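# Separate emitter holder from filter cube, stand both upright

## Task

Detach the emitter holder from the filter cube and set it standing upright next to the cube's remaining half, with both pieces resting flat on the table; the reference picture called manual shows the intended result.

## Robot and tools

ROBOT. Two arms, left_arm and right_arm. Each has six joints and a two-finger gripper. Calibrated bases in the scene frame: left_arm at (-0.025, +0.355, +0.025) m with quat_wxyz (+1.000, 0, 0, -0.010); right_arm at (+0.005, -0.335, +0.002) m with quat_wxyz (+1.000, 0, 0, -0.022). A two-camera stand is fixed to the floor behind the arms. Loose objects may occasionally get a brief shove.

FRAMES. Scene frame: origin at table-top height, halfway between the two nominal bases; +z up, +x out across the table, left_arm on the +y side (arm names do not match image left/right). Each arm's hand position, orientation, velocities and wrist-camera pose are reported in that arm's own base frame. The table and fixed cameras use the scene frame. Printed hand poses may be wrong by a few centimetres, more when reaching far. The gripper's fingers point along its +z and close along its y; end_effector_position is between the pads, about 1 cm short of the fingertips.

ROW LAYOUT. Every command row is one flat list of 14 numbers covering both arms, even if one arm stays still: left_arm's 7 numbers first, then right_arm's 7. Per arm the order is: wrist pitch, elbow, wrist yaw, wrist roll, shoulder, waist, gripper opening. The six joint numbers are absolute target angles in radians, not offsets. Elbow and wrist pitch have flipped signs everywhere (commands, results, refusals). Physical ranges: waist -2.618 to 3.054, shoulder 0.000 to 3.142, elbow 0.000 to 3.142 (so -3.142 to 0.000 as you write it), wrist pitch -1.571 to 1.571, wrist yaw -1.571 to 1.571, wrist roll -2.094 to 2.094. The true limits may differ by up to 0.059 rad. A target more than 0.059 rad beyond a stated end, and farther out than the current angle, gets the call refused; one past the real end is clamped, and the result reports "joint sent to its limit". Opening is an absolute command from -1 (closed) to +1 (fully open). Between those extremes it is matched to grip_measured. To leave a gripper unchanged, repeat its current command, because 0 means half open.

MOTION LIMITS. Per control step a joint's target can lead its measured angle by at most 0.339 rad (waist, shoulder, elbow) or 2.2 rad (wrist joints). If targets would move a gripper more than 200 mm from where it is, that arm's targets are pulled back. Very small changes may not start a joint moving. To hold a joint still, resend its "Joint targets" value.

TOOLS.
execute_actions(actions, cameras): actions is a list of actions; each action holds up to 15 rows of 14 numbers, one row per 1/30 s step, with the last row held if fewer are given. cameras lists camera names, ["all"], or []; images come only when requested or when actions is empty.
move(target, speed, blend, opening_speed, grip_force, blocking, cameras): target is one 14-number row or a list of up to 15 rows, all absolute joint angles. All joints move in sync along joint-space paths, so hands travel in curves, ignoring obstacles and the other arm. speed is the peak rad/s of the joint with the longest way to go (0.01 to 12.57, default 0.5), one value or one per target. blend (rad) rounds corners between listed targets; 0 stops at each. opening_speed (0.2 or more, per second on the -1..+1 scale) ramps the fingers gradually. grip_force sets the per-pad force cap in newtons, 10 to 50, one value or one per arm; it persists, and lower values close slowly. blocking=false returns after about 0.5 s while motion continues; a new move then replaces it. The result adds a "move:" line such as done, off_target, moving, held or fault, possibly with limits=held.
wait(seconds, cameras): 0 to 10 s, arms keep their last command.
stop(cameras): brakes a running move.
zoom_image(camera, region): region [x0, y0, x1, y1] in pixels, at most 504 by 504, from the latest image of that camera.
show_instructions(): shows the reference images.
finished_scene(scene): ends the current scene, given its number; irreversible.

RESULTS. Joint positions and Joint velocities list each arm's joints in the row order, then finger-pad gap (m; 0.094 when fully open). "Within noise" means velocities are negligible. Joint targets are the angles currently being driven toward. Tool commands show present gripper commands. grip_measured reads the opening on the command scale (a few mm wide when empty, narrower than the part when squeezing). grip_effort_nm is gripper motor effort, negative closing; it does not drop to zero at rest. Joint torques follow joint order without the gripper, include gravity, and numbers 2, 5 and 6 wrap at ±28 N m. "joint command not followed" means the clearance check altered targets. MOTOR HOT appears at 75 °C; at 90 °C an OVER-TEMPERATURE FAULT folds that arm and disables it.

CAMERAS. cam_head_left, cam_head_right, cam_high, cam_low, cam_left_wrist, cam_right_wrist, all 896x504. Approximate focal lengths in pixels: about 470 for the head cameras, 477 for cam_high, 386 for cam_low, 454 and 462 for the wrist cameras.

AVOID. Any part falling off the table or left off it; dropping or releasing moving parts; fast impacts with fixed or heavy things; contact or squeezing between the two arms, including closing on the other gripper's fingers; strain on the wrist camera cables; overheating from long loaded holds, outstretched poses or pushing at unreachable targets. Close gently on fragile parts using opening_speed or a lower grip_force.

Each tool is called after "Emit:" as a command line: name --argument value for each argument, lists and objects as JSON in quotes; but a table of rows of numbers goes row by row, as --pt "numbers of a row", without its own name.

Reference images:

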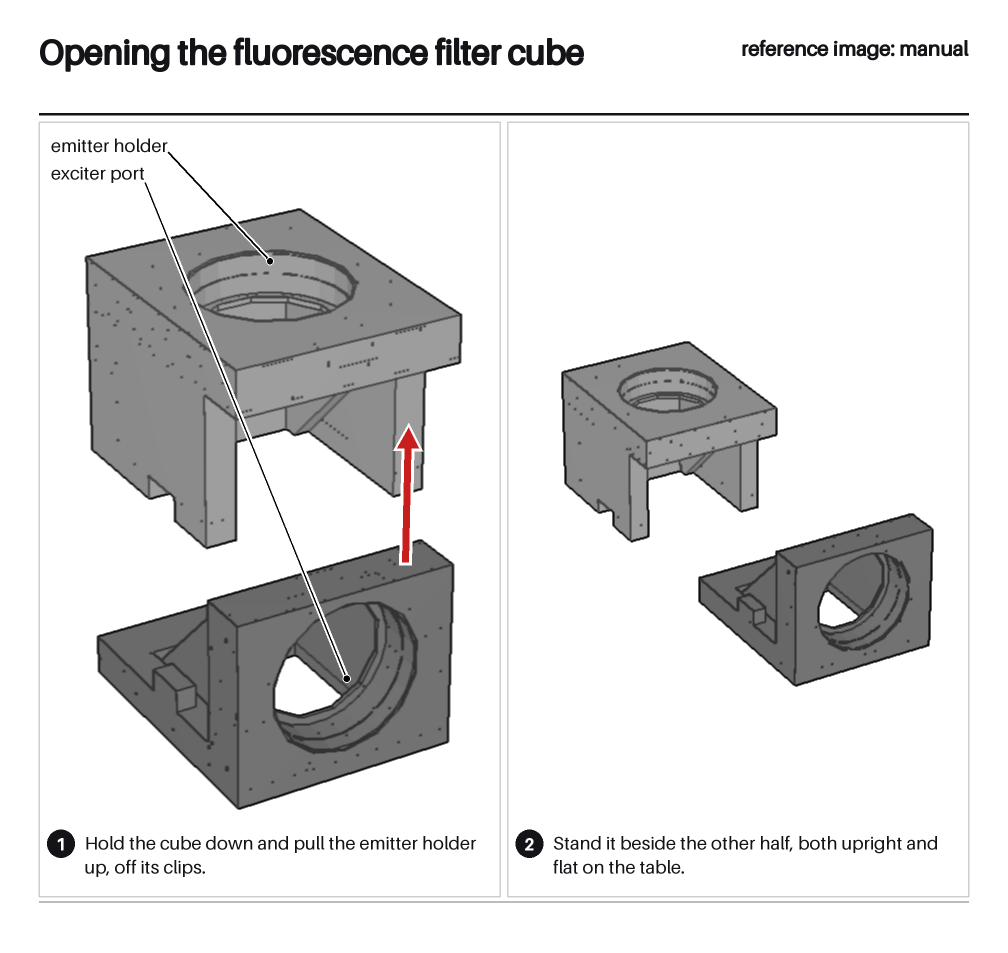

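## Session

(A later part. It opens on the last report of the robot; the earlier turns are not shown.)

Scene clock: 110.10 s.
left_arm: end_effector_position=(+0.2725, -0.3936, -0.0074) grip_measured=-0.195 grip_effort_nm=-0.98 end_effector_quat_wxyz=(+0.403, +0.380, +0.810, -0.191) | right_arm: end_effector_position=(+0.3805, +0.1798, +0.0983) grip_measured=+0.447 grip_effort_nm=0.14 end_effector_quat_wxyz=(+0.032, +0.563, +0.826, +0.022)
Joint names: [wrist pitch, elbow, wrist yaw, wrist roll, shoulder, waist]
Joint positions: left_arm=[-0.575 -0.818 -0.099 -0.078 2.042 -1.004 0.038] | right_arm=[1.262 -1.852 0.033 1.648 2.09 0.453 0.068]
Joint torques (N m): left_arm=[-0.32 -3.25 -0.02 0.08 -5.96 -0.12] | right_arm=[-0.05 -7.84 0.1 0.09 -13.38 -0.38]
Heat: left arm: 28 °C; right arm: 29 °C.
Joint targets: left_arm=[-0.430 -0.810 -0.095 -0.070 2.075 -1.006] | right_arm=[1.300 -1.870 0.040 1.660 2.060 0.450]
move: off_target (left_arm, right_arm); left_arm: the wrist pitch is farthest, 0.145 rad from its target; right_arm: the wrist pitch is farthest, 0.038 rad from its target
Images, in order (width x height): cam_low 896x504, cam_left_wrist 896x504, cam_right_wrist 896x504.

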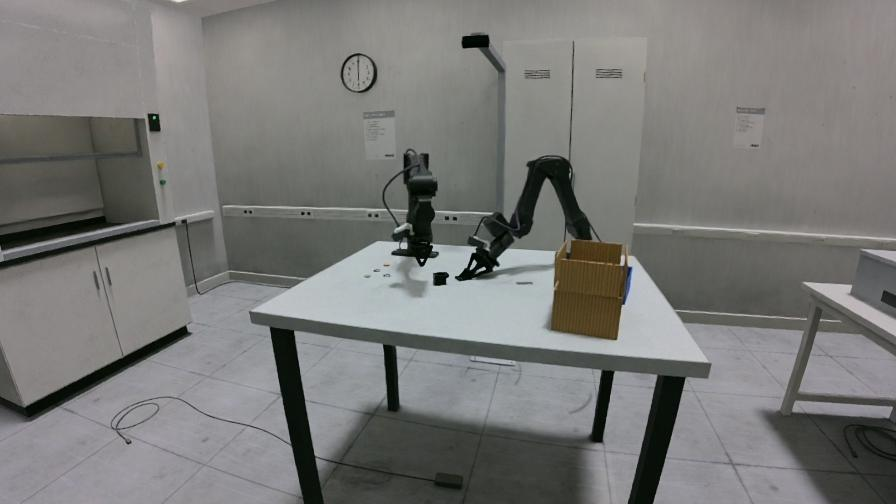

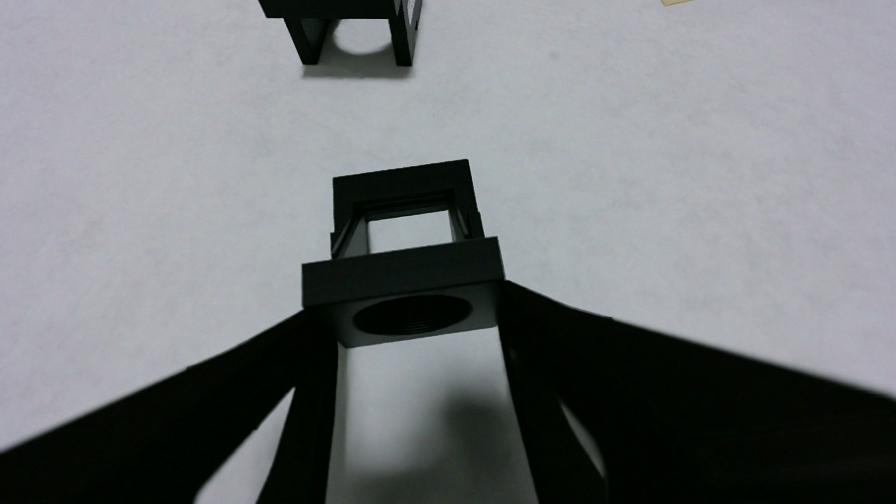

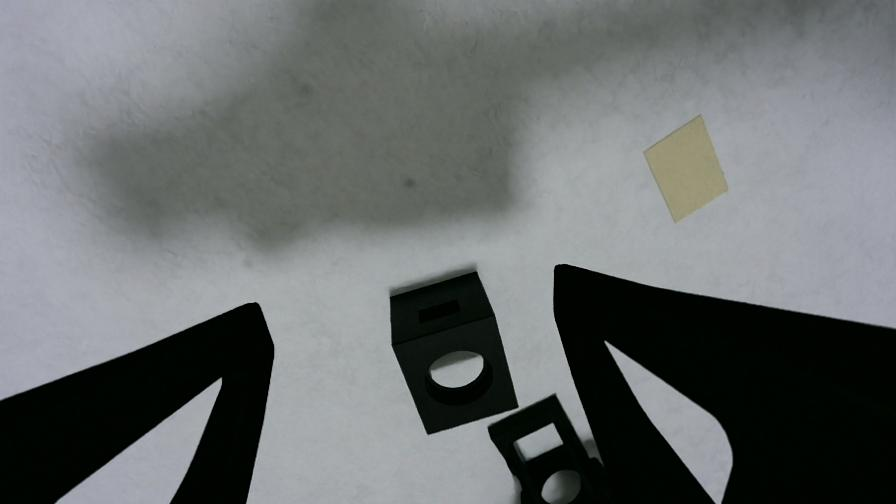

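Emit:
move --pt "-0.36 -0.81 -0.095 -0.07 2.09 -1.006 -0.5 1.30 -1.87 0.04 1.66 2.06 0.40 0.45" --pt "-0.36 -0.81 -0.095 -0.07 2.09 -1.006 0.05 1.30 -1.87 0.04 1.66 2.06 0.40 0.45" --speed 0.2 --opening_speed 0.2 --cameras '["cam_left_wrist","cam_low","cam_right_wrist"]'

Emit:
zoom_image --camera "cam_low" --region '[405, 225, 495, 295]'

Scene clock: 114.30 s.
left_arm: end_effector_position=(+0.2735, -0.3895, -0.0125) grip_measured=+0.048 grip_effort_nm=0.16 end_effector_quat_wxyz=(+0.394, +0.380, +0.818, -0.176) | right_arm: end_effector_position=(+0.3890, +0.1607, +0.0983) grip_measured=+0.447 grip_effort_nm=0.14 end_effector_quat_wxyz=(+0.033, +0.583, +0.812, +0.022)
Joint names: [wrist pitch, elbow, wrist yaw, wrist roll, shoulder, waist]
Joint positions: left_arm=[-0.528 -0.831 -0.116 -0.08 2.043 -1.004 0.049] | right_arm=[1.262 -1.852 0.033 1.648 2.09 0.404 0.068]
Joint torques (N m): left_arm=[-0.08 -2.25 0.11 0.11 -5.04 -0.09] | right_arm=[-0.04 -7.84 0.09 0.1 -13.35 -0.35]
Heat: left arm: 28 °C; right arm: 29 °C.
Joint targets: left_arm=[-0.360 -0.810 -0.095 -0.070 2.090 -1.006] | right_arm=[1.300 -1.870 0.040 1.660 2.060 0.400]
move: off_target (left_arm, right_arm); target 2's new numbers were sent with left_arm's wrist pitch 0.191 rad from that target; left_arm: the wrist pitch is farthest, 0.168 rad from its target; right_arm: the wrist pitch is farthest, 0.038 rad from its target
Images, in order (width x height): cam_low 896x504, cam_left_wrist 896x504, cam_right_wrist 896x504.

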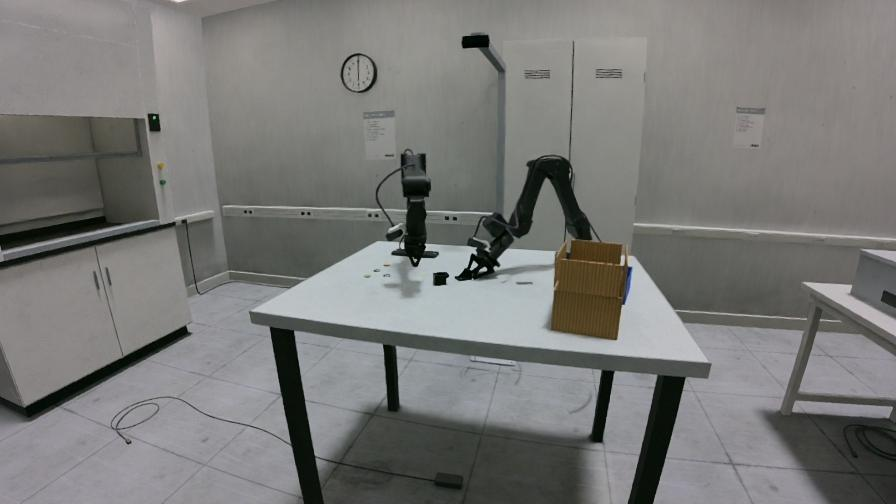

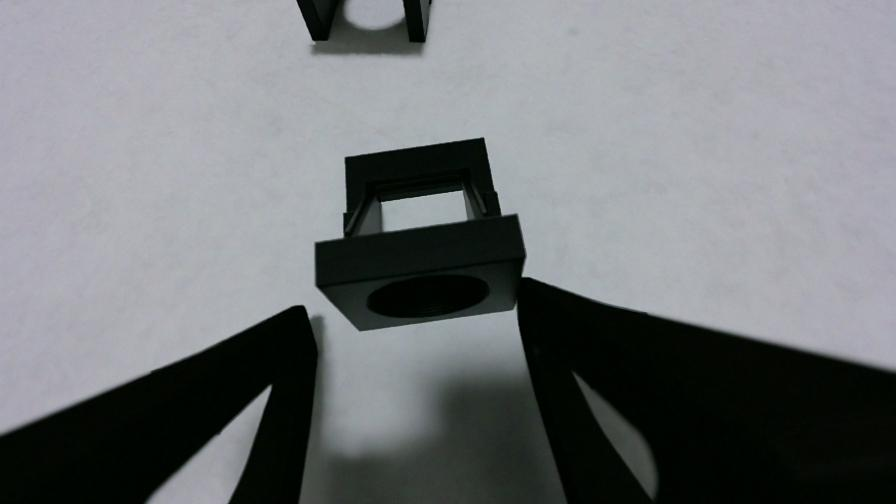

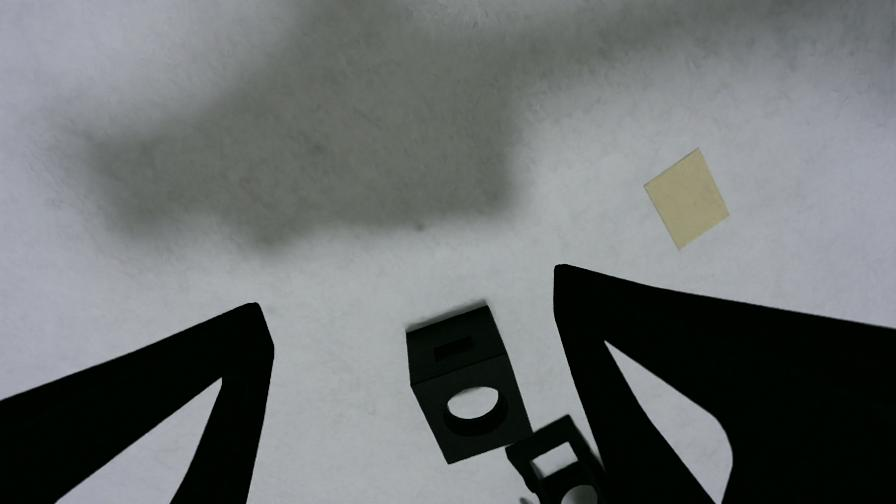

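Scaled by 5.600 from the camera's 896x504 image, which has a finer 1280x720 frame.

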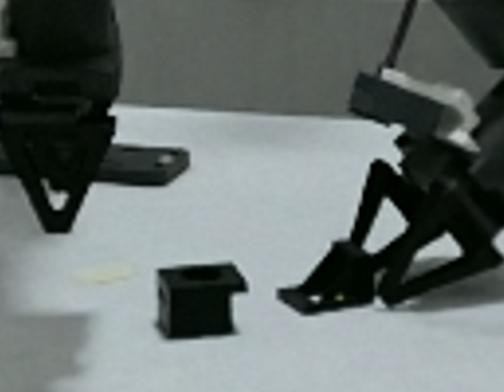

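Emit:
move --pt "-0.57 -0.81 -0.11 -0.07 2.06 -1.006 0.9 1.30 -1.87 0.04 1.66 2.06 0.2 0.45" --pt "-0.90 -0.56 -0.11 -0.065 1.98 -1.02 0.9 1.30 -1.87 0.04 1.66 2.06 0.1 0.45" --pt "-0.3 -0.572 0 0 1.3 -0.9 0.9 1.30 -1.87 0.04 1.66 2.06 0.0 0.45" --speed 0.3 --opening_speed 0.8 --cameras '["all"]'

Emit:
zoom_image --camera "cam_low" --region '[405, 225, 495, 295]'

Emit:
zoom_image --camera "cam_head_left" --region '[370, 210, 490, 310]'

Emit:
zoom_image --camera "cam_left_wrist" --region '[350, 50, 750, 350]'

Scene clock: 120.67 s.
left_arm: end_effector_position=(+0.2484, -0.3150, +0.1434) grip_measured=+0.898 grip_effort_nm=0.13 end_effector_quat_wxyz=(+0.481, +0.367, +0.761, -0.234) | right_arm: end_effector_position=(+0.4209, -0.0014, +0.0983) grip_measured=+0.447 grip_effort_nm=0.15 end_effector_quat_wxyz=(+0.035, +0.731, +0.681, +0.015)
Joint names: [wrist pitch, elbow, wrist yaw, wrist roll, shoulder, waist]
Joint positions: left_arm=[-0.311 -0.568 -0.005 -0.005 1.321 -0.908 0.089] | right_arm=[1.262 -1.852 0.031 1.648 2.09 0.008 0.068]
Joint torques (N m): left_arm=[-1.82 -5.7 0.02 0.05 -5.45 0.64] | right_arm=[-0.05 -7.8 0.11 0.09 -13.37 -0.76]
Heat: left arm: 28 °C; right arm: 30 °C.
Joint targets: left_arm=[-0.300 -0.572 0.000 0.000 1.300 -0.900] | right_arm=[1.300 -1.870 0.040 1.660 2.060 0.000]
move: off_target (right_arm); right_arm: the wrist pitch is farthest, 0.038 rad from its target

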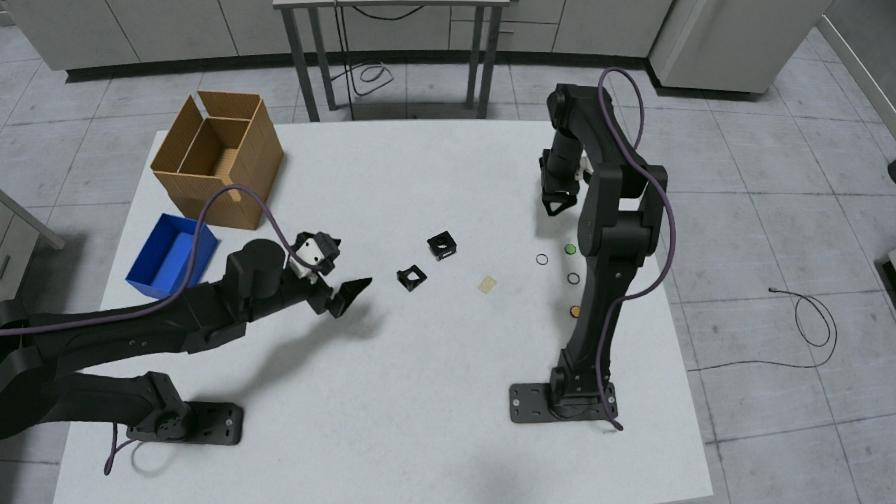

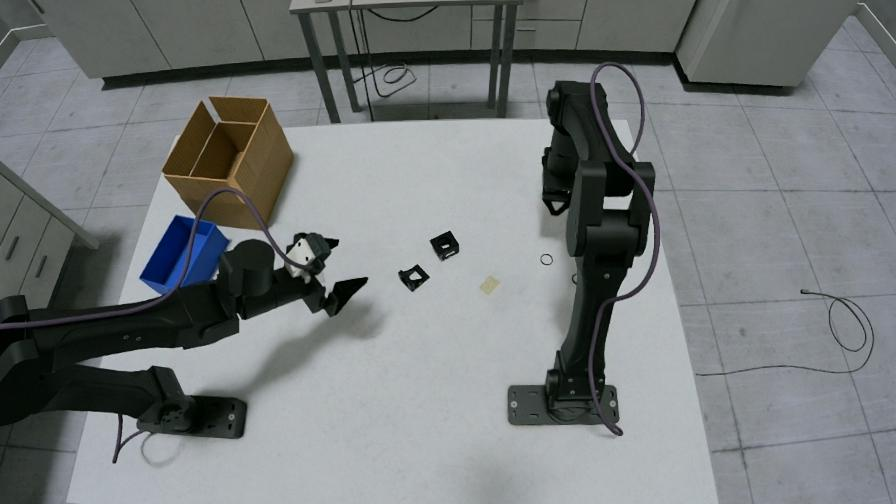

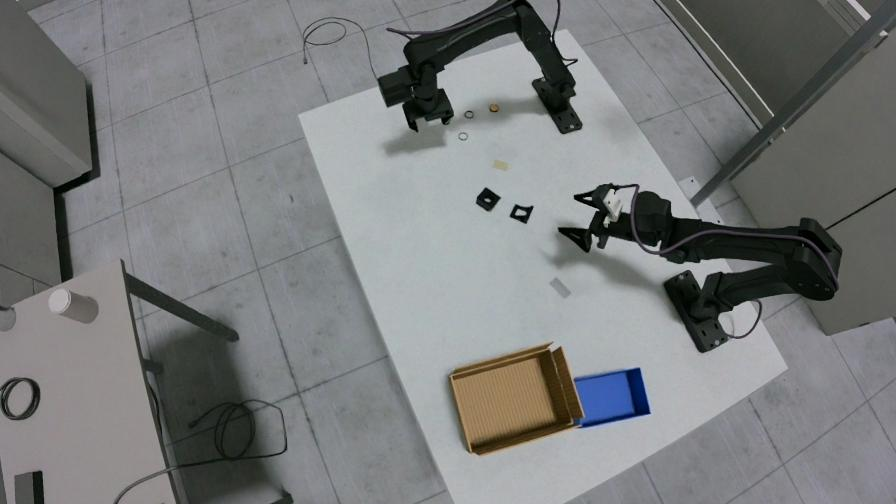

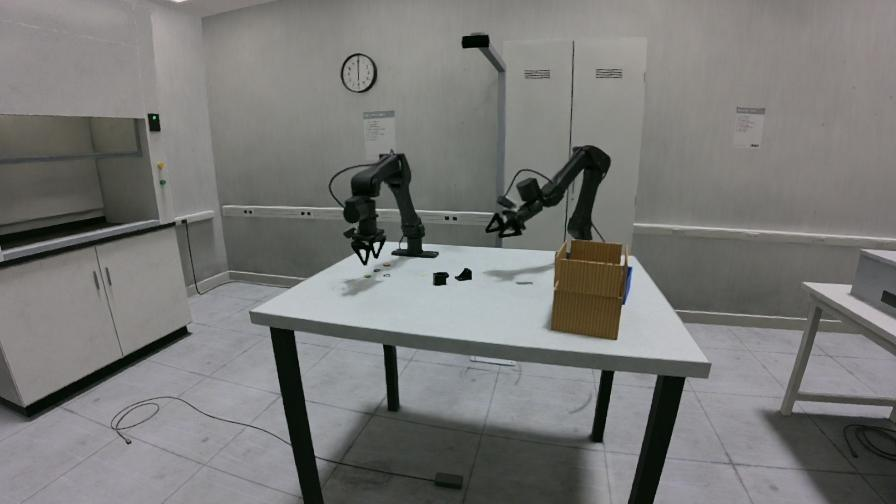

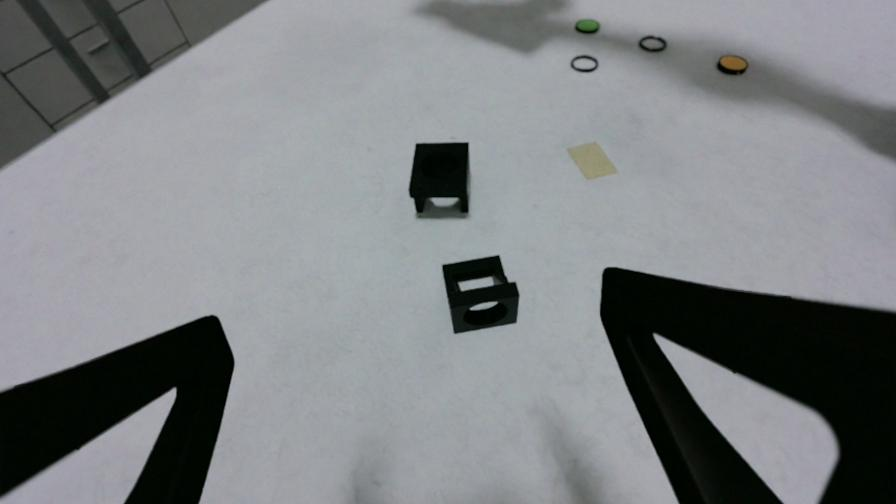

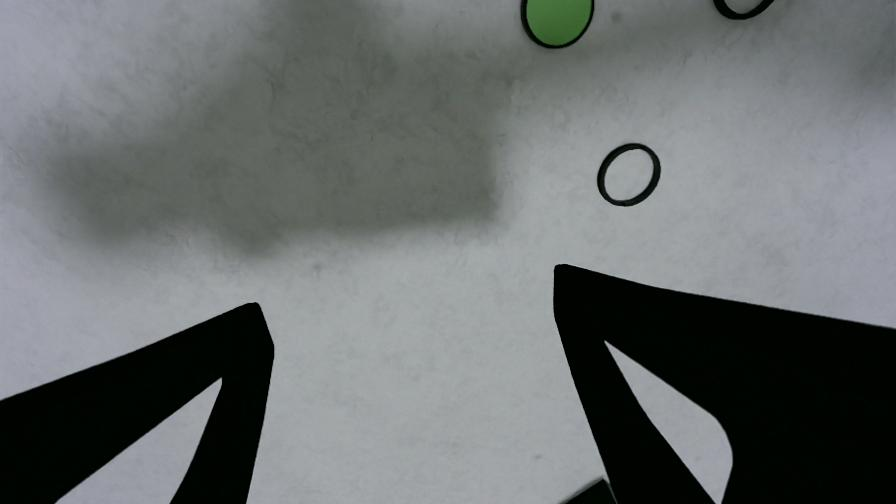

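Scaled by 5.600 from the camera's 896x504 image, which has a finer 1280x720 frame.

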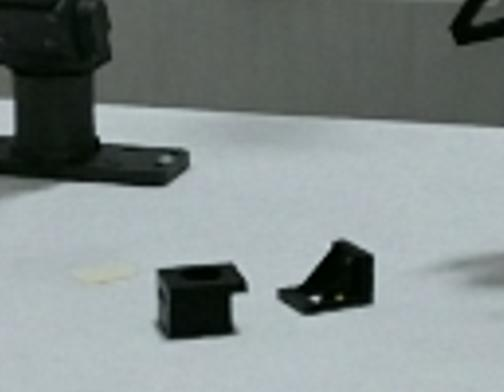

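Scaled by 4.200 from the camera's 896x504 image, which has a finer 1280x720 frame.

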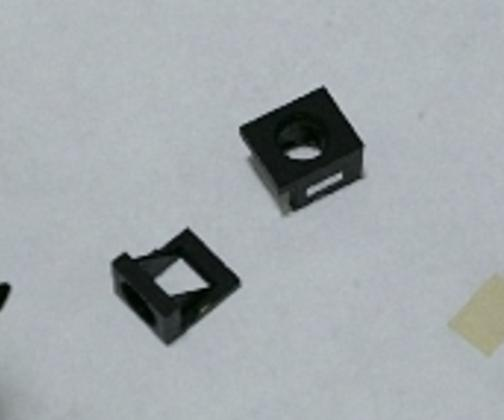

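Scaled by 1.260 from the camera's 896x504 image, which has a finer 1280x720 frame.

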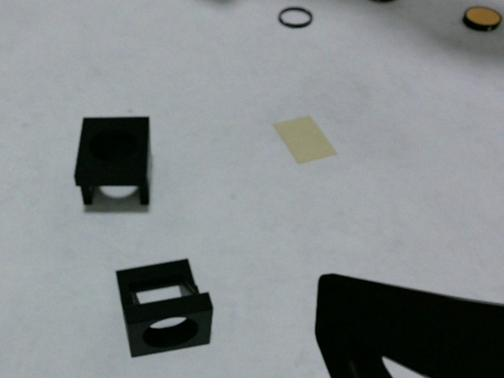

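Both are upright and flat.

Emit:
finished_scene --scene 1

The scene is finished: the task was done.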